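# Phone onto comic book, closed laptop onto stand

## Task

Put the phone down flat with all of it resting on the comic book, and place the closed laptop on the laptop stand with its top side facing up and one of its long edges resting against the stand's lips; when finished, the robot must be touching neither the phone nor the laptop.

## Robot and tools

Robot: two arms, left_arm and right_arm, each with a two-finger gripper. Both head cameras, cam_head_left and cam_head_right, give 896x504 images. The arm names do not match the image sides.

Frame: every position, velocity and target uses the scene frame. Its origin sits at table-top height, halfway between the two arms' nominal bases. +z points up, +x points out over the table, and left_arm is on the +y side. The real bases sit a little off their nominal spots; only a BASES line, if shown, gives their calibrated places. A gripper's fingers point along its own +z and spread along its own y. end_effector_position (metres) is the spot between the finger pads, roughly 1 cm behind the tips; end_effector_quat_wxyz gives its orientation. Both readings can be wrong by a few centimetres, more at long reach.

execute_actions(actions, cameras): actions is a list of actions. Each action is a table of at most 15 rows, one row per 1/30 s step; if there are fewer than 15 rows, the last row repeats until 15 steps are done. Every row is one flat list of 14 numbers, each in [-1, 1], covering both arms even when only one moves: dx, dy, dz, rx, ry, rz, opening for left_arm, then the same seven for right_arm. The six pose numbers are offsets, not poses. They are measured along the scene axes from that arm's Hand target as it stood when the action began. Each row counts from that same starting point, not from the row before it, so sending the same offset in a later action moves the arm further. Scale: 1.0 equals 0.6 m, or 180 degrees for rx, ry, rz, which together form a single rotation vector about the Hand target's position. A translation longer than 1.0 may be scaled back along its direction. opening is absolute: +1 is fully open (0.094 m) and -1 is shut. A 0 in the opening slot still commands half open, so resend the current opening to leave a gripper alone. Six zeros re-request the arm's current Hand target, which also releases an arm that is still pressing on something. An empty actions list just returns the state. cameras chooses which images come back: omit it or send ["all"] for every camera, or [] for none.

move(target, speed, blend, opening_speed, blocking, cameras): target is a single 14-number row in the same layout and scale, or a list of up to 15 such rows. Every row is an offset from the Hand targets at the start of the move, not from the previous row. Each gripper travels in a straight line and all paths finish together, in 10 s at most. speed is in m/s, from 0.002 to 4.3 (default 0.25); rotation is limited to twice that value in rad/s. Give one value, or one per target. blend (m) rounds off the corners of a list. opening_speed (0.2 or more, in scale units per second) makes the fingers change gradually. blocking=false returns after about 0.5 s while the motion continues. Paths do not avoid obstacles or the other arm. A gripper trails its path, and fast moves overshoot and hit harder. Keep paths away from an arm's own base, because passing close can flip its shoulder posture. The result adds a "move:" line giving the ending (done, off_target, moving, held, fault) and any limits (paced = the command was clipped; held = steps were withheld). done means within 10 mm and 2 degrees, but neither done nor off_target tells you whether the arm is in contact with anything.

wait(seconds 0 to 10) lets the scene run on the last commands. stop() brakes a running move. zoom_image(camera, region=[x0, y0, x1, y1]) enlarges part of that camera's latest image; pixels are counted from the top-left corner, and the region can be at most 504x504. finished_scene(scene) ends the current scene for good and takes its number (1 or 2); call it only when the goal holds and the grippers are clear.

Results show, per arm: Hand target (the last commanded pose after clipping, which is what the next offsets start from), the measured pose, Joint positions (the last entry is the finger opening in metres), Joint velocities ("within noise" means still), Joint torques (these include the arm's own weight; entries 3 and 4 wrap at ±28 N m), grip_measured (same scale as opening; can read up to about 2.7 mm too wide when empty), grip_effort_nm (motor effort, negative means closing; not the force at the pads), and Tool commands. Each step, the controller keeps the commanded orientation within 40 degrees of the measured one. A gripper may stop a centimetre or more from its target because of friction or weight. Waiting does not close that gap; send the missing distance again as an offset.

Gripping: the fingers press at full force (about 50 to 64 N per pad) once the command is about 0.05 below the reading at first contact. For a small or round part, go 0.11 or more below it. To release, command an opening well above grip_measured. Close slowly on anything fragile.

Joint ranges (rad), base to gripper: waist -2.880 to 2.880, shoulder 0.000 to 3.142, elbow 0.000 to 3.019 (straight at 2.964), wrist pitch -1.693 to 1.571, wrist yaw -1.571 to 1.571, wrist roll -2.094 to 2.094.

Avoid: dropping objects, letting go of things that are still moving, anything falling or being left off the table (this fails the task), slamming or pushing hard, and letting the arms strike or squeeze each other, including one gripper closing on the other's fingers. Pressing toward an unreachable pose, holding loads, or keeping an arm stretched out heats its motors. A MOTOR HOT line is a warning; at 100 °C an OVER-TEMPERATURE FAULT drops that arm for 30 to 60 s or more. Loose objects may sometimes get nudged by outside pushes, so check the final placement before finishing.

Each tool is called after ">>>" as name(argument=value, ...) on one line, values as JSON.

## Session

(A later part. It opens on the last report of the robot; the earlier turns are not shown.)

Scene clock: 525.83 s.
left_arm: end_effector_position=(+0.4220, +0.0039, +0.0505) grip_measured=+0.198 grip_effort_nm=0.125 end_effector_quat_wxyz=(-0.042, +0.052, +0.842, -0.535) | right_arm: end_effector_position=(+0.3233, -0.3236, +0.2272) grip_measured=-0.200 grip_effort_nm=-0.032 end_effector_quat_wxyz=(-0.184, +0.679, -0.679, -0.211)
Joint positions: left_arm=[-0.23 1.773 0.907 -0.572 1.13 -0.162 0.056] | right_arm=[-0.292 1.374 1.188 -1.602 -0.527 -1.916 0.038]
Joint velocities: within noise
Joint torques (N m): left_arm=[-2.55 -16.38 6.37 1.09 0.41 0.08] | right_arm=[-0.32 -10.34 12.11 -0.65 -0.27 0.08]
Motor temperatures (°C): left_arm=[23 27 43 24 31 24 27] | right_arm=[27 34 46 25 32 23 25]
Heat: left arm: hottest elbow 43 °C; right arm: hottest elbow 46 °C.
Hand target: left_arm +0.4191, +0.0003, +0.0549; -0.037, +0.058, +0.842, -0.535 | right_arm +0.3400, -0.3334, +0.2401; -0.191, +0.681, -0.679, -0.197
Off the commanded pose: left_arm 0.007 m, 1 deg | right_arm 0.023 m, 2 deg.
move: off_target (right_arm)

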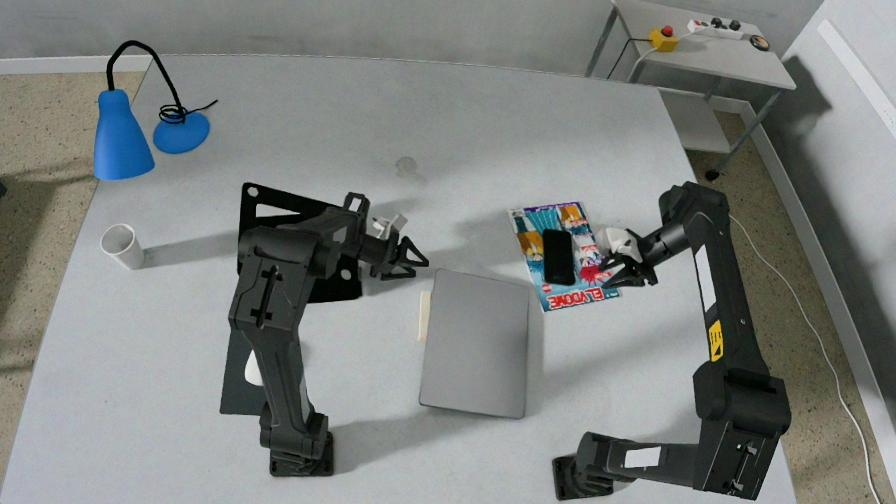

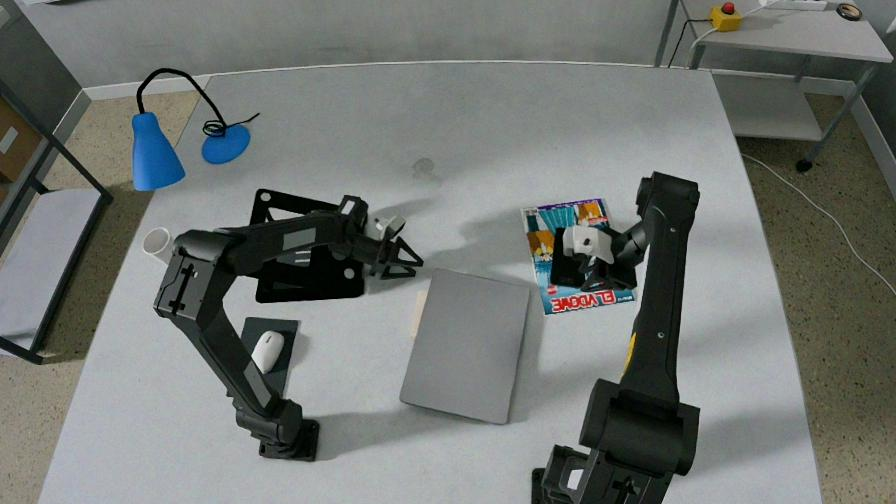

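>>> move(target=[[-0.042,0,-0.0,0,0,0,0.2,0,0,0,0,0,0,-0.2],[-0.042,-0.06,0.0,0,0,0,0.2,0,0,0,0,0,0,-0.2]], speed=0.08)

>>> zoom_image(camera="cam_head_left", region=[360, 230, 480, 350])

>>> zoom_image(camera="cam_head_right", region=[360, 230, 480, 350])

Scene clock: 532.37 s.
left_arm: end_effector_position=(+0.3969, -0.0320, +0.0483) grip_measured=+0.198 grip_effort_nm=0.129 end_effector_quat_wxyz=(-0.044, +0.050, +0.843, -0.534) | right_arm: end_effector_position=(+0.3233, -0.3236, +0.2272) grip_measured=-0.200 grip_effort_nm=-0.022 end_effector_quat_wxyz=(-0.184, +0.679, -0.679, -0.211)
Joint positions: left_arm=[-0.329 1.73 0.819 -0.336 1.105 -0.383 0.056] | right_arm=[-0.292 1.374 1.188 -1.602 -0.527 -1.916 0.038]
Joint velocities: within noise
Joint torques (N m): left_arm=[-2.67 -16.15 6.2 1.43 0.44 0.03] | right_arm=[-0.44 -10.29 12.1 -0.62 -0.27 0.08]
Motor temperatures (°C): left_arm=[23 27 41 24 31 24 27] | right_arm=[27 34 46 25 32 23 25]
Heat: left arm: hottest elbow 41 °C; right arm: hottest elbow 46 °C.
Hand target: left_arm +0.3938, -0.0358, +0.0550; -0.037, +0.058, +0.842, -0.535 | right_arm +0.3400, -0.3334, +0.2401; -0.191, +0.681, -0.679, -0.197
Off the commanded pose: left_arm 0.008 m, 1 deg | right_arm 0.023 m, 2 deg.
move: off_target (right_arm)

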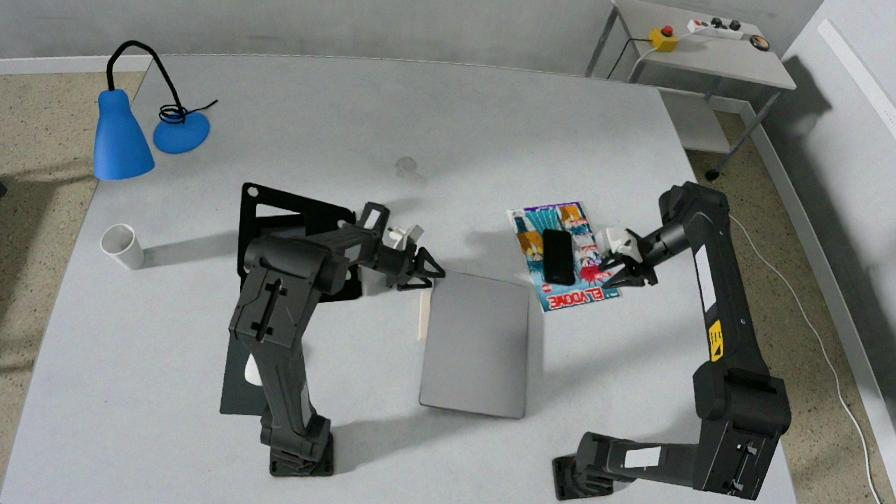

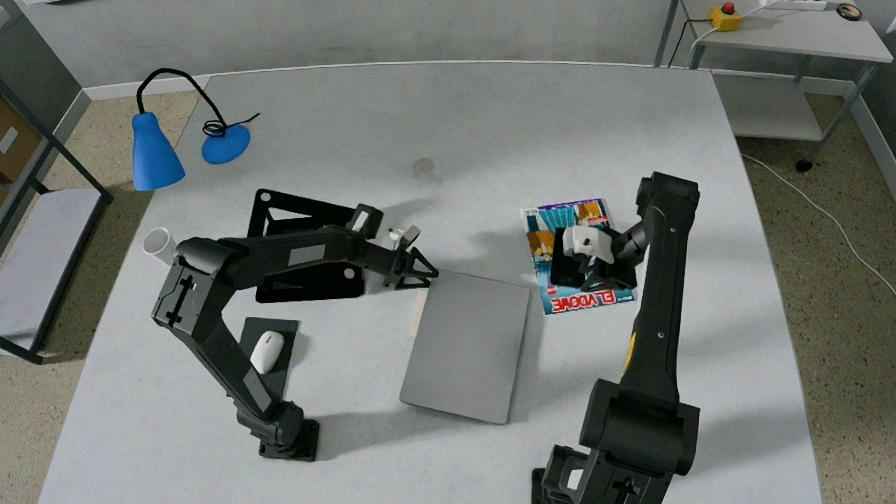

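Scaled by 4.200.

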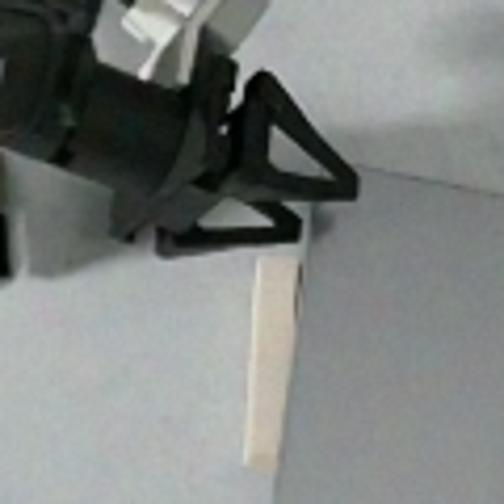

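Scaled by 4.200.

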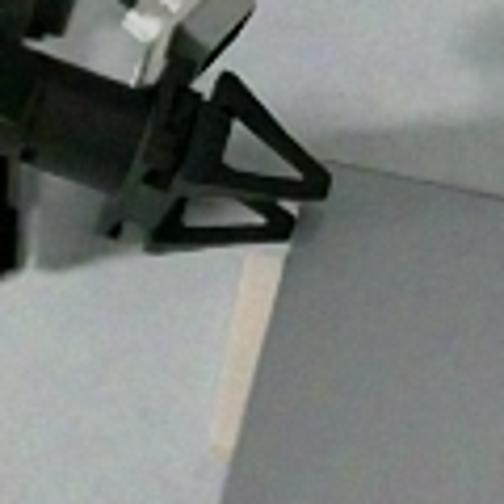

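>>> move(target=[[0.02,0.0,0,0,0,0,0.2,0,0,0,0,0,0,-0.2],[0.017,-0.045,0.0,0,0,0,0.2,0,0,0,0,0,0,-0.2]], speed=0.08)

>>> zoom_image(camera="cam_head_left", region=[360, 230, 480, 350])

>>> zoom_image(camera="cam_head_right", region=[360, 230, 480, 350])

Scene clock: 536.90 s.
left_arm: end_effector_position=(+0.3967, -0.0507, +0.0477) grip_measured=+0.198 grip_effort_nm=0.115 end_effector_quat_wxyz=(-0.048, +0.041, +0.846, -0.529) | right_arm: end_effector_position=(+0.3233, -0.3236, +0.2272) grip_measured=-0.200 grip_effort_nm=-0.022 end_effector_quat_wxyz=(-0.184, +0.679, -0.679, -0.211)
Joint positions: left_arm=[-0.375 1.733 0.819 -0.255 1.079 -0.491 0.056] | right_arm=[-0.292 1.374 1.188 -1.602 -0.527 -1.916 0.038]
Joint velocities: within noise
Joint torques (N m): left_arm=[-2.84 -14.62 9.32 1.89 0.58 0] | right_arm=[-0.44 -10.46 12.12 -0.62 -0.27 0.08]
Motor temperatures (°C): left_arm=[23 27 40 24 31 24 27] | right_arm=[27 34 47 25 32 23 25]
Heat: left arm: hottest elbow 40 °C; right arm: hottest elbow 47 °C.
Hand target: left_arm +0.4041, -0.0628, +0.0548; -0.037, +0.058, +0.842, -0.535 | right_arm +0.3400, -0.3334, +0.2401; -0.191, +0.681, -0.679, -0.197
Off the commanded pose: left_arm 0.016 m, 2 deg | right_arm 0.023 m, 2 deg.
move: off_target (left_arm, right_arm)

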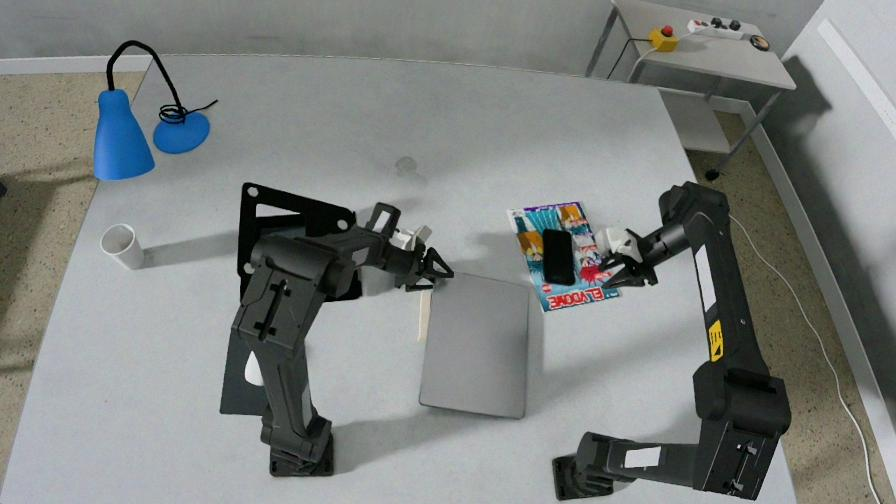

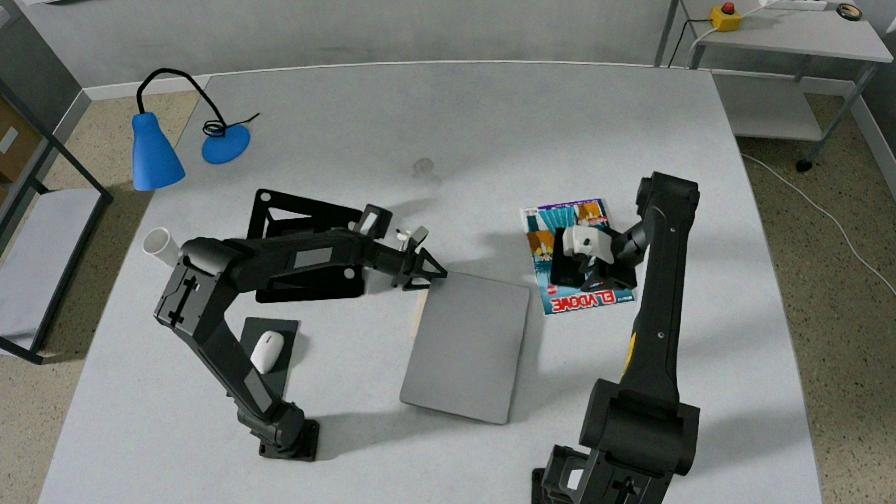

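Scaled by 4.200.

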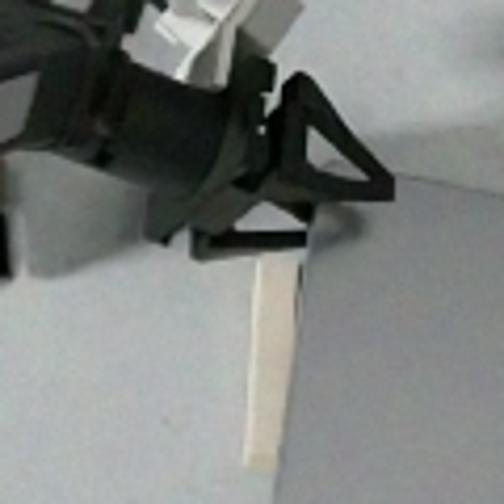

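Scaled by 4.200.

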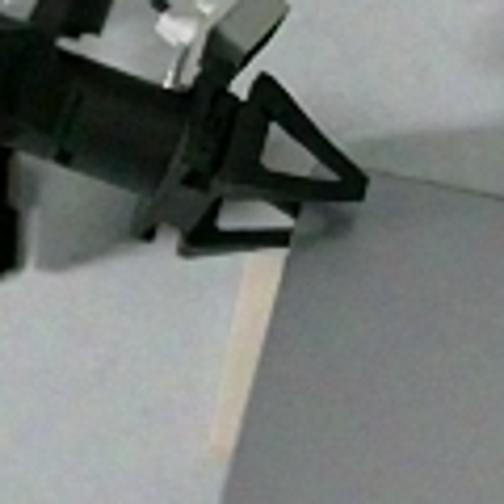

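>>> move(target=[0,0,0,0,0,0,-0.95,0,0,0,0,0,0,-0.2], opening_speed=0.35)

>>> zoom_image(camera="cam_head_left", region=[360, 230, 480, 350])

Scene clock: 543.47 s.
left_arm: end_effector_position=(+0.3968, -0.0495, +0.0357) grip_measured=-0.572 grip_effort_nm=-1.009 end_effector_quat_wxyz=(-0.049, +0.041, +0.850, -0.522) | right_arm: end_effector_position=(+0.3233, -0.3236, +0.2272) grip_measured=-0.200 grip_effort_nm=-0.027 end_effector_quat_wxyz=(-0.184, +0.679, -0.679, -0.211)
Joint positions: left_arm=[-0.375 1.758 0.819 -0.248 1.065 -0.478 0.02] | right_arm=[-0.292 1.374 1.188 -1.602 -0.527 -1.916 0.038]
Joint velocities: within noise
Joint torques (N m): left_arm=[-2.96 -16.5 9.13 1.57 1.08 -0.12] | right_arm=[-0.44 -10.34 12.11 -0.64 -0.26 0.08]
Motor temperatures (°C): left_arm=[23 28 39 24 31 24 27] | right_arm=[27 34 47 25 31 23 25]
Heat: left arm: hottest elbow 39 °C; right arm: hottest elbow 47 °C.
Hand target: left_arm +0.4041, -0.0627, +0.0548; -0.037, +0.058, +0.842, -0.535 | right_arm +0.3400, -0.3334, +0.2401; -0.191, +0.681, -0.679, -0.197
Off the commanded pose: left_arm 0.024 m, 3 deg | right_arm 0.023 m, 2 deg.
move: off_target (left_arm, right_arm)

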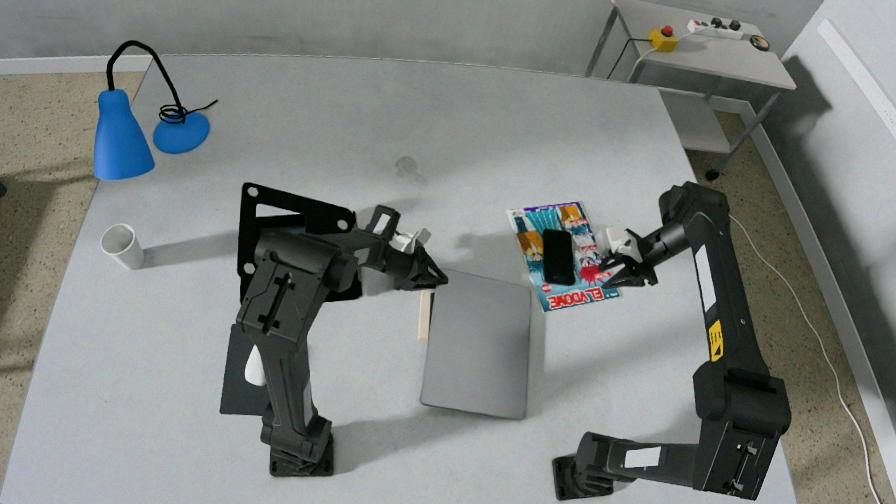

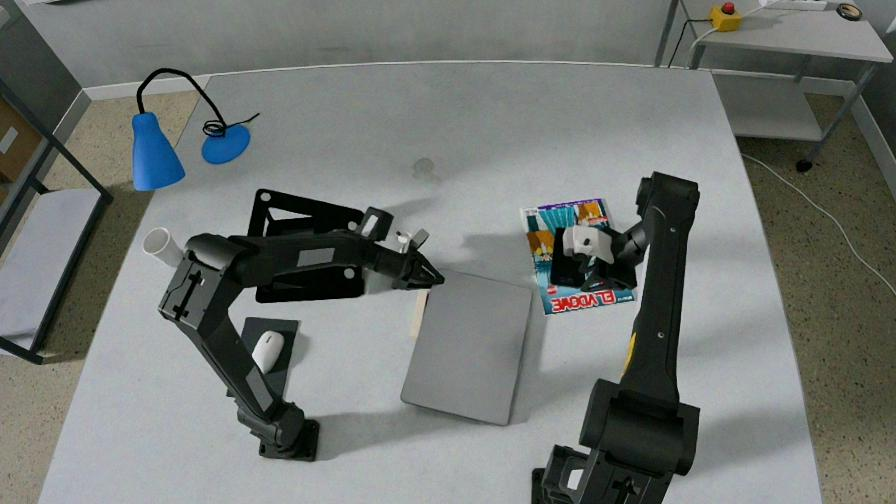

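Scaled by 4.200.

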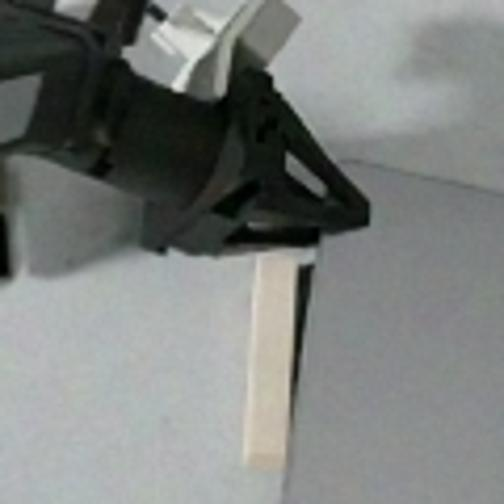

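>>> move(target=[[0,0,0.085,0,0,0,-0.95,0,0,0,0,0,0,-0.2],[0.1,0.19,0.085,0,0,0.044,-0.95,0,0,0,0,0,0,-0.2]], speed=0.08)

>>> zoom_image(camera="cam_head_left", region=[340, 220, 560, 430])

>>> zoom_image(camera="cam_head_right", region=[340, 220, 560, 430])

Scene clock: 558.93 s.
left_arm: end_effector_position=(+0.4217, +0.0494, +0.0686) grip_measured=-0.622 grip_effort_nm=-1.004 end_effector_quat_wxyz=(-0.038, -0.009, +0.853, -0.520) | right_arm: end_effector_position=(+0.3233, -0.3236, +0.2272) grip_measured=-0.200 grip_effort_nm=-0.027 end_effector_quat_wxyz=(-0.184, +0.679, -0.679, -0.211)
Joint positions: left_arm=[-0.129 1.691 0.877 -0.682 1.096 -0.167 0.018] | right_arm=[-0.292 1.374 1.188 -1.602 -0.527 -1.916 0.038]
Joint velocities: within noise
Joint torques (N m): left_arm=[-0.32 -16.67 15.64 0.01 1.62 -0.11] | right_arm=[-0.44 -10.4 12.11 -0.65 -0.27 0.08]
Motor temperatures (°C): left_arm=[23 28 38 24 32 24 27] | right_arm=[27 33 48 25 31 23 25]
Heat: left arm: hottest elbow 38 °C; right arm: hottest elbow 48 °C.
Hand target: left_arm +0.4640, +0.0512, +0.1059; +0.000, +0.000, +0.844, -0.537 | right_arm +0.3400, -0.3334, +0.2401; -0.191, +0.681, -0.679, -0.197
Off the commanded pose: left_arm 0.056 m, 5 deg | right_arm 0.023 m, 2 deg.
move: off_target (left_arm, right_arm)

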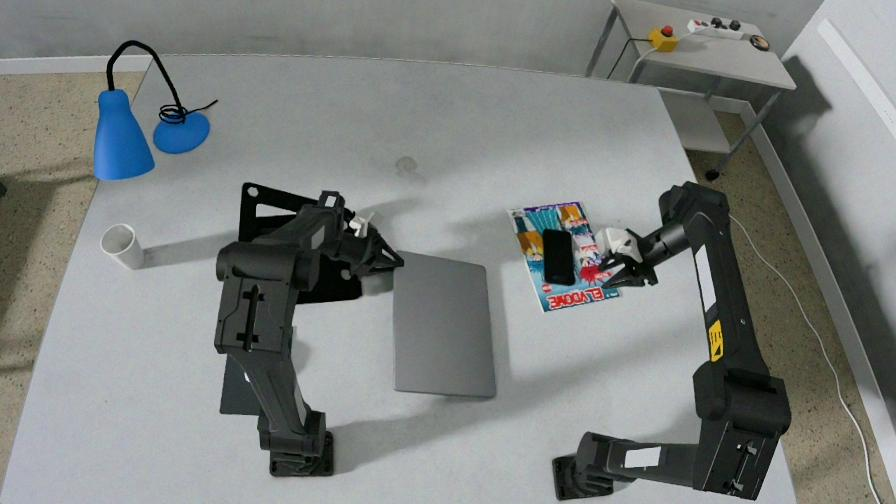

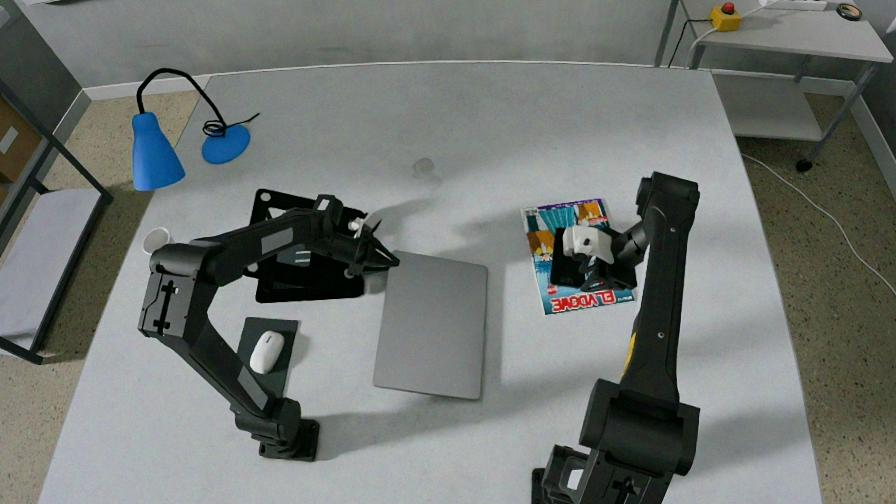

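Scaled by 2.291.

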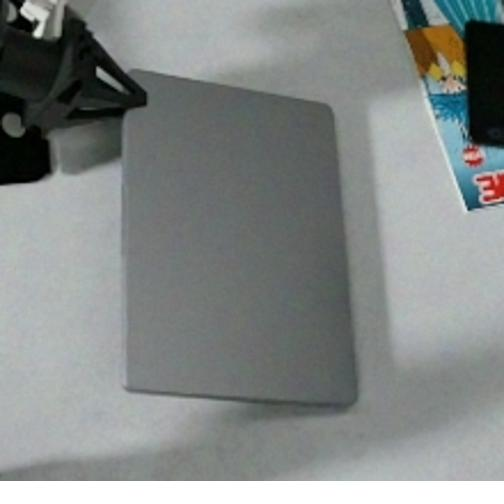

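Scaled by 2.291.

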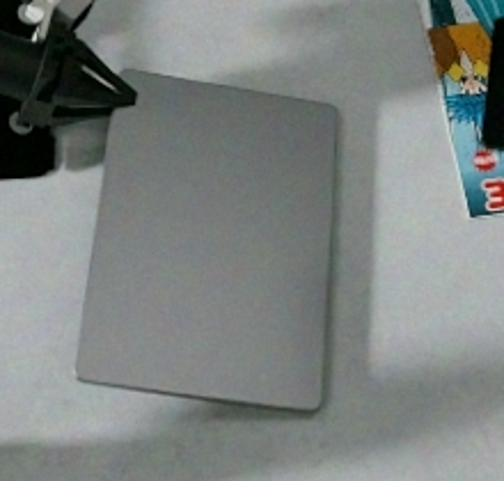

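>>> move(target=[0,0,-0.06,0,0,0,-0.95,0,0,0,0,0,0,-0.2], speed=0.06)

>>> zoom_image(camera="cam_head_left", region=[340, 220, 560, 430])

>>> zoom_image(camera="cam_head_right", region=[340, 220, 560, 430])

Scene clock: 567.93 s.
left_arm: end_effector_position=(+0.4289, +0.0498, +0.0504) grip_measured=-0.622 grip_effort_nm=-1.009 end_effector_quat_wxyz=(-0.030, -0.003, +0.846, -0.532) | right_arm: end_effector_position=(+0.3233, -0.3236, +0.2272) grip_measured=-0.200 grip_effort_nm=-0.022 end_effector_quat_wxyz=(-0.184, +0.679, -0.679, -0.211)
Joint positions: left_arm=[-0.121 1.75 0.878 -0.614 1.123 -0.153 0.018] | right_arm=[-0.292 1.374 1.188 -1.602 -0.527 -1.916 0.038]
Joint velocities: within noise
Joint torques (N m): left_arm=[-0.09 -15.38 13.11 0.87 0.67 -0.24] | right_arm=[-0.44 -10.34 12.11 -0.64 -0.27 0.08]
Motor temperatures (°C): left_arm=[23 29 38 24 33 24 28] | right_arm=[27 33 49 25 30 23 25]
Heat: left arm: hottest elbow 38 °C; right arm: hottest elbow 49 °C.
Hand target: left_arm +0.4641, +0.0512, +0.0699; +0.000, +0.000, +0.844, -0.537 | right_arm +0.3400, -0.3334, +0.2401; -0.191, +0.681, -0.679, -0.197
Off the commanded pose: left_arm 0.040 m, 3 deg | right_arm 0.023 m, 2 deg.
move: off_target (left_arm, right_arm)

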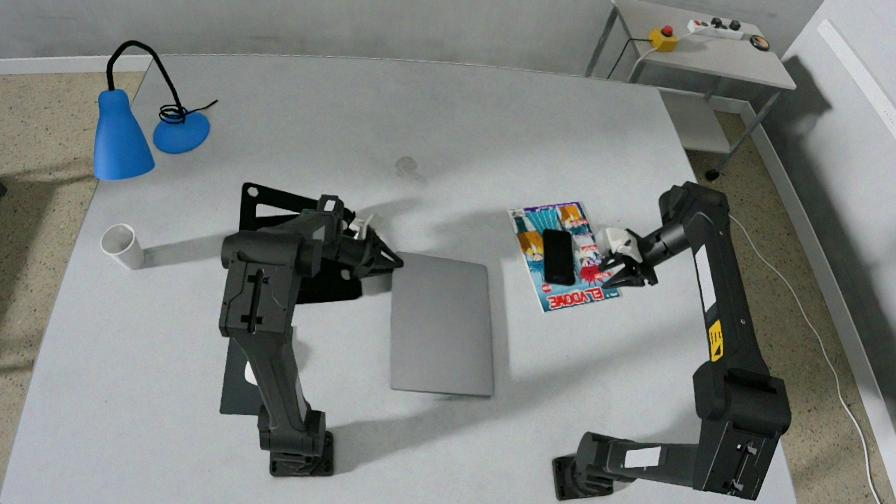

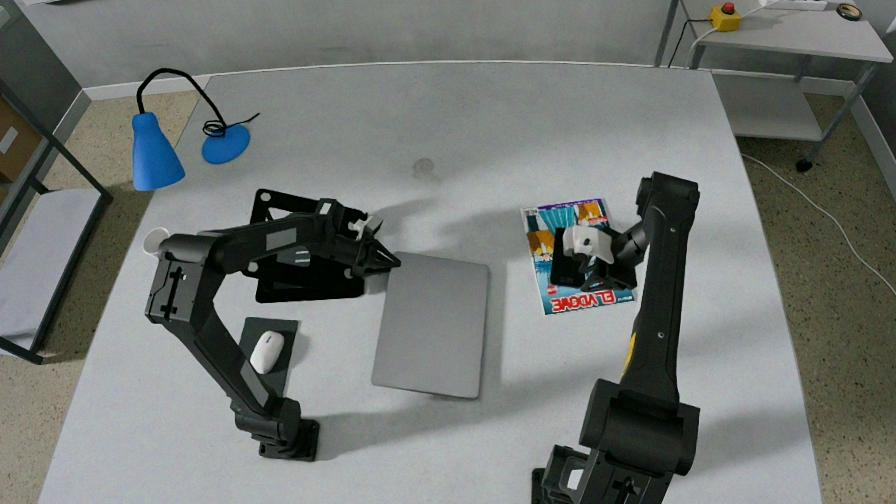

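Scaled by 2.291.

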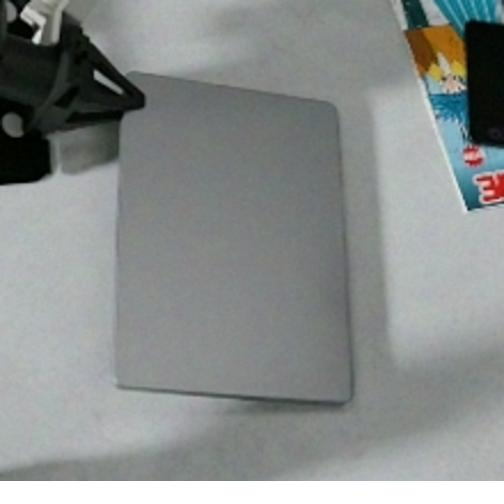

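Scaled by 2.291.

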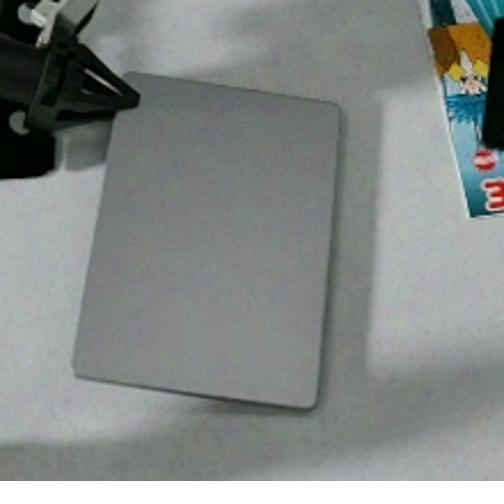

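>>> move(target=[0,0,-0.045,0,0,0,-0.95,-0.225,0.12,-0.2,0.142,0.377,-0.337,0.2], speed=0.2)

>>> zoom_image(camera="cam_head_left", region=[360, 240, 580, 450])

>>> zoom_image(camera="cam_head_right", region=[360, 240, 580, 450])

Scene clock: 584.20 s.
left_arm: end_effector_position=(+0.4343, +0.0474, +0.0446) grip_measured=-0.622 grip_effort_nm=-1.009 end_effector_quat_wxyz=(-0.020, +0.005, +0.839, -0.544) | right_arm: end_effector_position=(+0.2073, -0.2599, +0.1258) grip_measured=+0.199 grip_effort_nm=0.061 end_effector_quat_wxyz=(+0.004, -0.014, +0.845, +0.534)
Joint positions: left_arm=[-0.121 1.778 0.878 -0.557 1.149 -0.155 0.018] | right_arm=[-0.423 1.411 0.662 -1.538 -0.966 -0.836 0.056]
Joint velocities: within noise
Joint torques (N m): left_arm=[-0.03 -12.22 11.47 1.58 -0.32 -0.24] | right_arm=[-0.44 -7.71 4.26 -0.47 -0.45 0.17]
Motor temperatures (°C): left_arm=[23 28 38 24 32 24 28] | right_arm=[27 33 47 25 30 23 25]
Heat: left arm: hottest elbow 38 °C; right arm: hottest elbow 47 °C.
Hand target: left_arm +0.4641, +0.0511, +0.0430; +0.000, +0.000, +0.844, -0.537 | right_arm +0.2050, -0.2614, +0.1201; -0.001, +0.000, +0.843, +0.538
Off the commanded pose: left_arm 0.030 m, 3 deg | right_arm 0.006 m, 2 deg.
move: off_target (left_arm)

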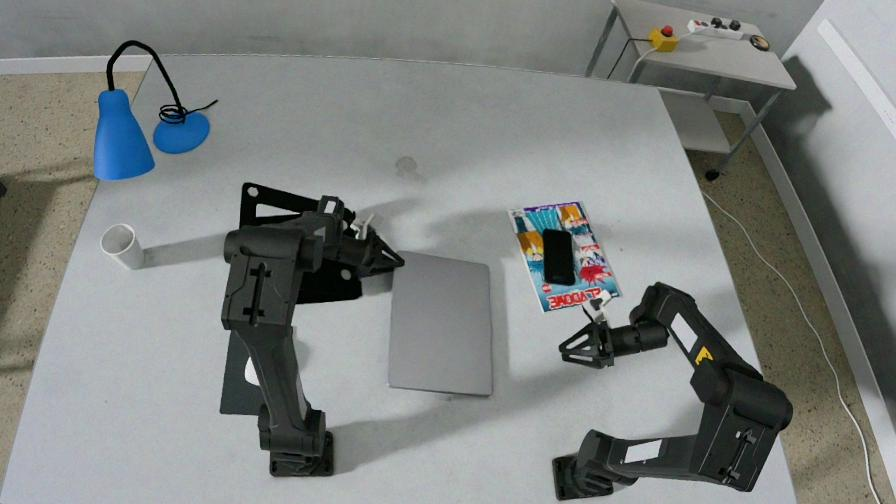

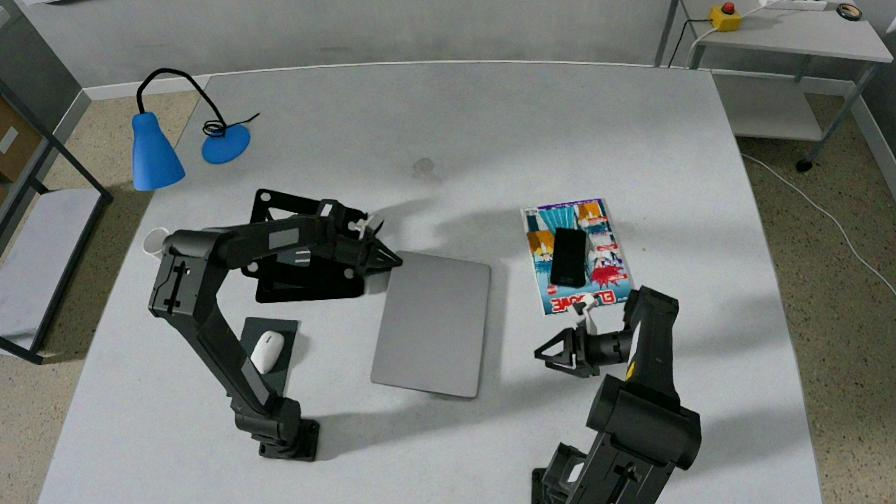

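Scaled by 2.291.

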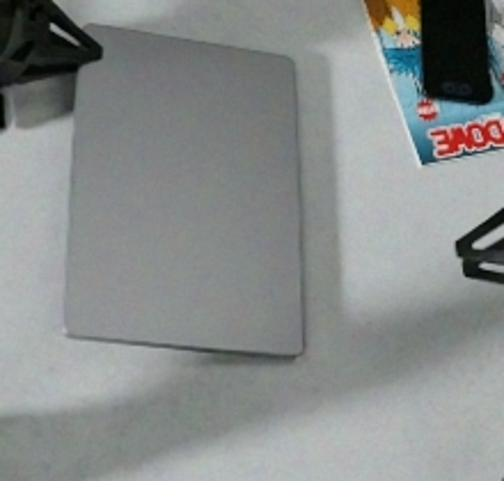

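Scaled by 2.291.

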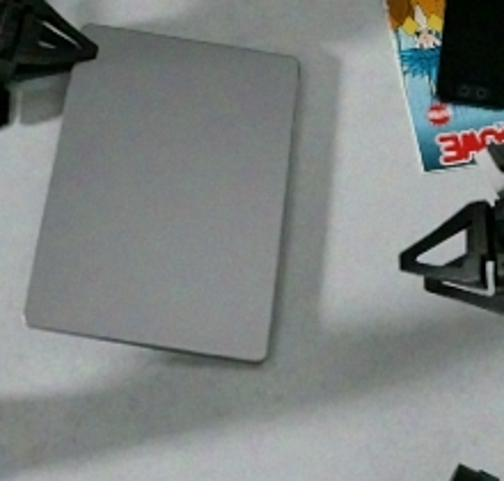

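>>> move(target=[0,0,-0.028,0,0,0,-0.95,-0.02,0.05,-0.12,0,0,0,0.2], speed=0.1)

>>> zoom_image(camera="cam_head_left", region=[440, 330, 580, 430])

>>> zoom_image(camera="cam_head_right", region=[420, 330, 560, 430])

Scene clock: 591.00 s.
left_arm: end_effector_position=(+0.4388, +0.0458, +0.0425) grip_measured=-0.623 grip_effort_nm=-1.009 end_effector_quat_wxyz=(-0.010, +0.010, +0.833, -0.553) | right_arm: end_effector_position=(+0.1983, -0.2364, +0.0532) grip_measured=+0.199 grip_effort_nm=0.066 end_effector_quat_wxyz=(+0.012, -0.003, +0.845, +0.534)
Joint positions: left_arm=[-0.121 1.792 0.878 -0.513 1.167 -0.163 0.018] | right_arm=[-0.355 1.539 0.529 -1.162 -1.024 -0.702 0.056]
Joint velocities: within noise
Joint torques (N m): left_arm=[-0.09 -11.11 11.02 1.69 -0.97 -0.16] | right_arm=[1.32 -7.71 2.85 -0.36 -0.49 0.15]
Motor temperatures (°C): left_arm=[23 28 37 24 31 24 28] | right_arm=[27 33 45 25 30 23 25]
Heat: left arm: hottest elbow 37 °C; right arm: hottest elbow 45 °C.
Hand target: left_arm +0.4641, +0.0511, +0.0261; +0.000, +0.000, +0.844, -0.537 | right_arm +0.1930, -0.2315, +0.0482; -0.001, +0.000, +0.843, +0.538
Off the commanded pose: left_arm 0.031 m, 3 deg | right_arm 0.009 m, 2 deg.
move: off_target (left_arm)

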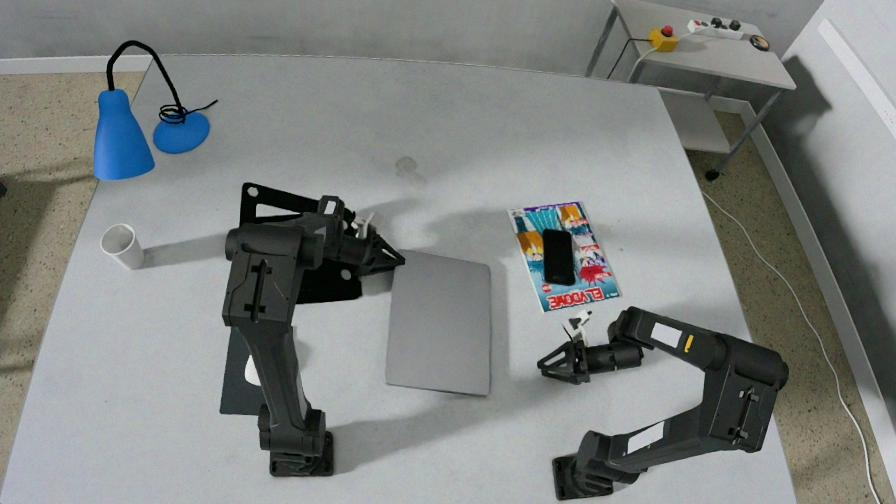

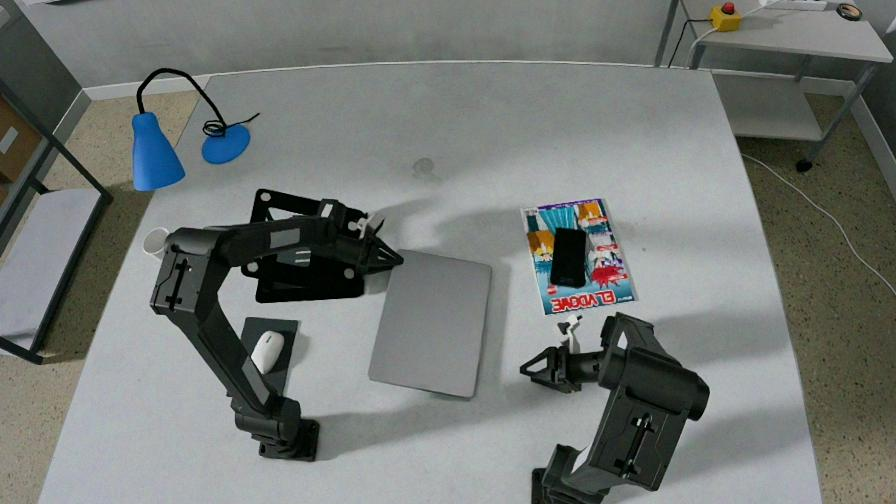

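Scaled by 3.600.

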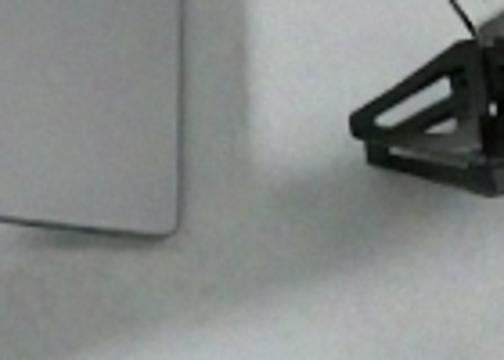

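Scaled by 3.600.

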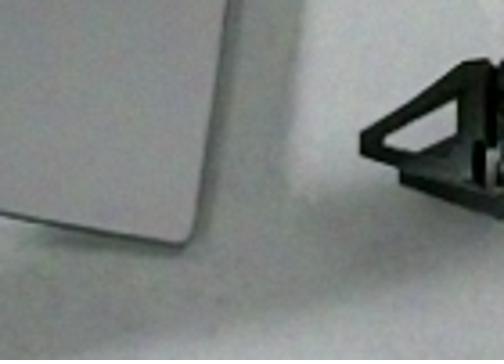

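>>> move(target=[0,0,0,0,0,0,-0.95,-0.005,0.195,0,0,0,0,0.2], speed=0.1)

>>> zoom_image(camera="cam_head_left", region=[440, 330, 580, 430])

>>> zoom_image(camera="cam_head_right", region=[420, 330, 560, 430])

Scene clock: 597.23 s.
left_arm: end_effector_position=(+0.4416, +0.0456, +0.0435) grip_measured=-0.623 grip_effort_nm=-1.013 end_effector_quat_wxyz=(-0.006, +0.013, +0.833, -0.553) | right_arm: end_effector_position=(+0.1943, -0.1181, +0.0477) grip_measured=+0.199 grip_effort_nm=0.061 end_effector_quat_wxyz=(-0.003, +0.009, +0.843, +0.538)
Joint positions: left_arm=[-0.121 1.792 0.882 -0.506 1.166 -0.163 0.018] | right_arm=[0.155 1.334 0.318 -0.214 -1.107 0.394 0.056]
Joint velocities: within noise
Joint torques (N m): left_arm=[-0.38 -11.34 10.63 1.43 -1 -0.16] | right_arm=[1.79 -8.12 4.11 1.16 -0.36 0.11]
Motor temperatures (°C): left_arm=[23 28 37 24 31 24 28] | right_arm=[27 33 43 25 30 23 25]
Heat: left arm: hottest elbow 37 °C; right arm: hottest elbow 43 °C.
Hand target: left_arm +0.4640, +0.0512, +0.0261; +0.000, +0.000, +0.844, -0.537 | right_arm +0.1900, -0.1144, +0.0482; -0.001, +0.000, +0.843, +0.538
Off the commanded pose: left_arm 0.029 m, 3 deg | right_arm 0.006 m, 1 deg.
move: off_target (left_arm)

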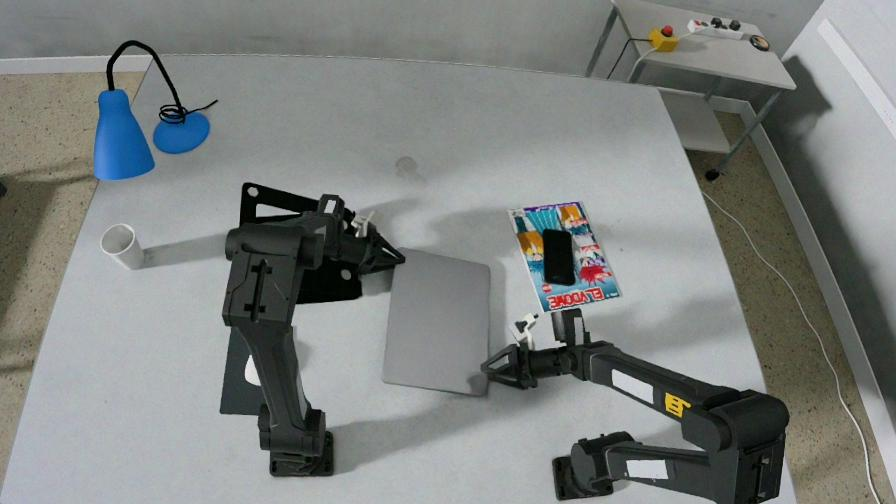

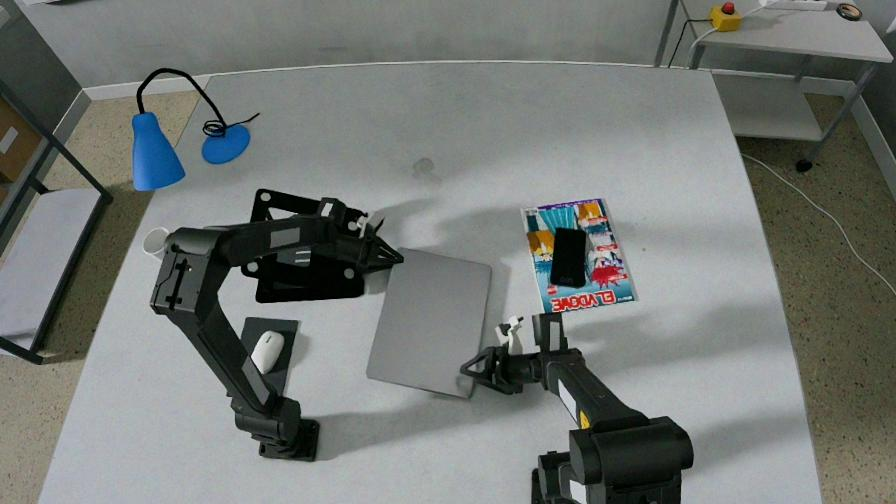

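Scaled by 3.600.

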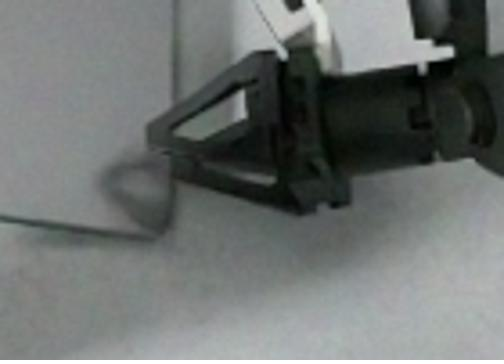

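Scaled by 3.600.

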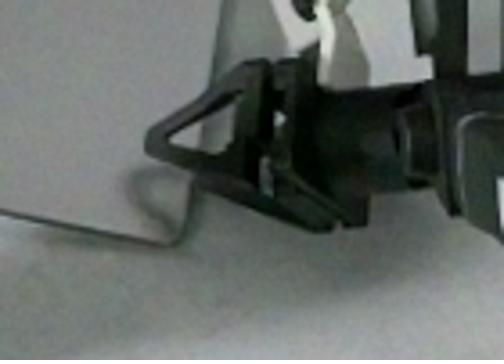

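>>> move(target=[0,0,0,0,0,0,-0.95,0.0,0.03,0,0,0,0,0.2], speed=0.06)

>>> zoom_image(camera="cam_head_left", region=[440, 330, 580, 430])

>>> zoom_image(camera="cam_head_right", region=[420, 330, 560, 430])

Scene clock: 600.83 s.
left_arm: end_effector_position=(+0.4501, +0.0453, +0.0438) grip_measured=-0.623 grip_effort_nm=-1.009 end_effector_quat_wxyz=(+0.005, +0.020, +0.835, -0.550) | right_arm: end_effector_position=(+0.1934, -0.1019, +0.0476) grip_measured=+0.199 grip_effort_nm=0.056 end_effector_quat_wxyz=(-0.005, +0.014, +0.843, +0.538)
Joint positions: left_arm=[-0.121 1.799 0.897 -0.491 1.159 -0.162 0.018] | right_arm=[0.226 1.332 0.297 -0.064 -1.077 0.551 0.056]
Joint velocities: within noise
Joint torques (N m): left_arm=[-0.85 -11.69 9.35 1.05 -0.72 -0.12] | right_arm=[2.2 -7.53 4.44 1.54 -0.25 0.07]
Motor temperatures (°C): left_arm=[23 28 37 24 31 24 28] | right_arm=[27 33 42 25 30 23 25]
Heat: left arm: hottest elbow 37 °C; right arm: hottest elbow 42 °C.
Hand target: left_arm +0.4640, +0.0512, +0.0261; +0.000, +0.000, +0.844, -0.537 | right_arm +0.1900, -0.0964, +0.0481; -0.001, +0.000, +0.843, +0.538
Off the commanded pose: left_arm 0.023 m, 3 deg | right_arm 0.006 m, 2 deg.
move: off_target (left_arm)

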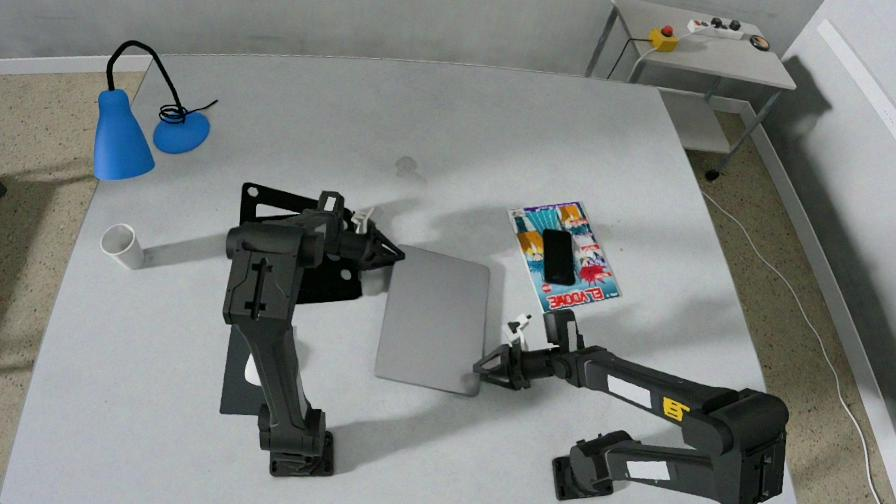

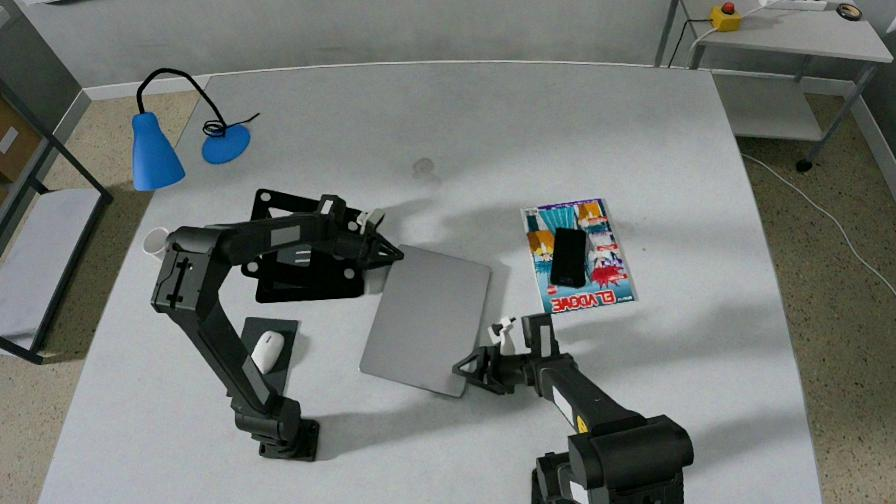

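Scaled by 3.600.

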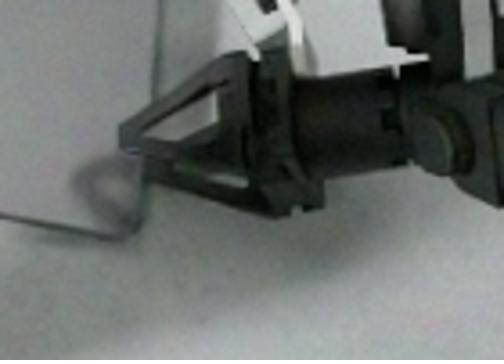

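Scaled by 3.600.

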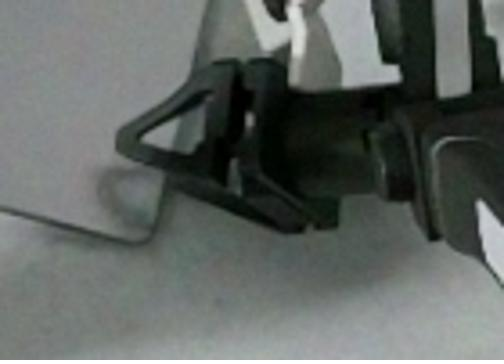

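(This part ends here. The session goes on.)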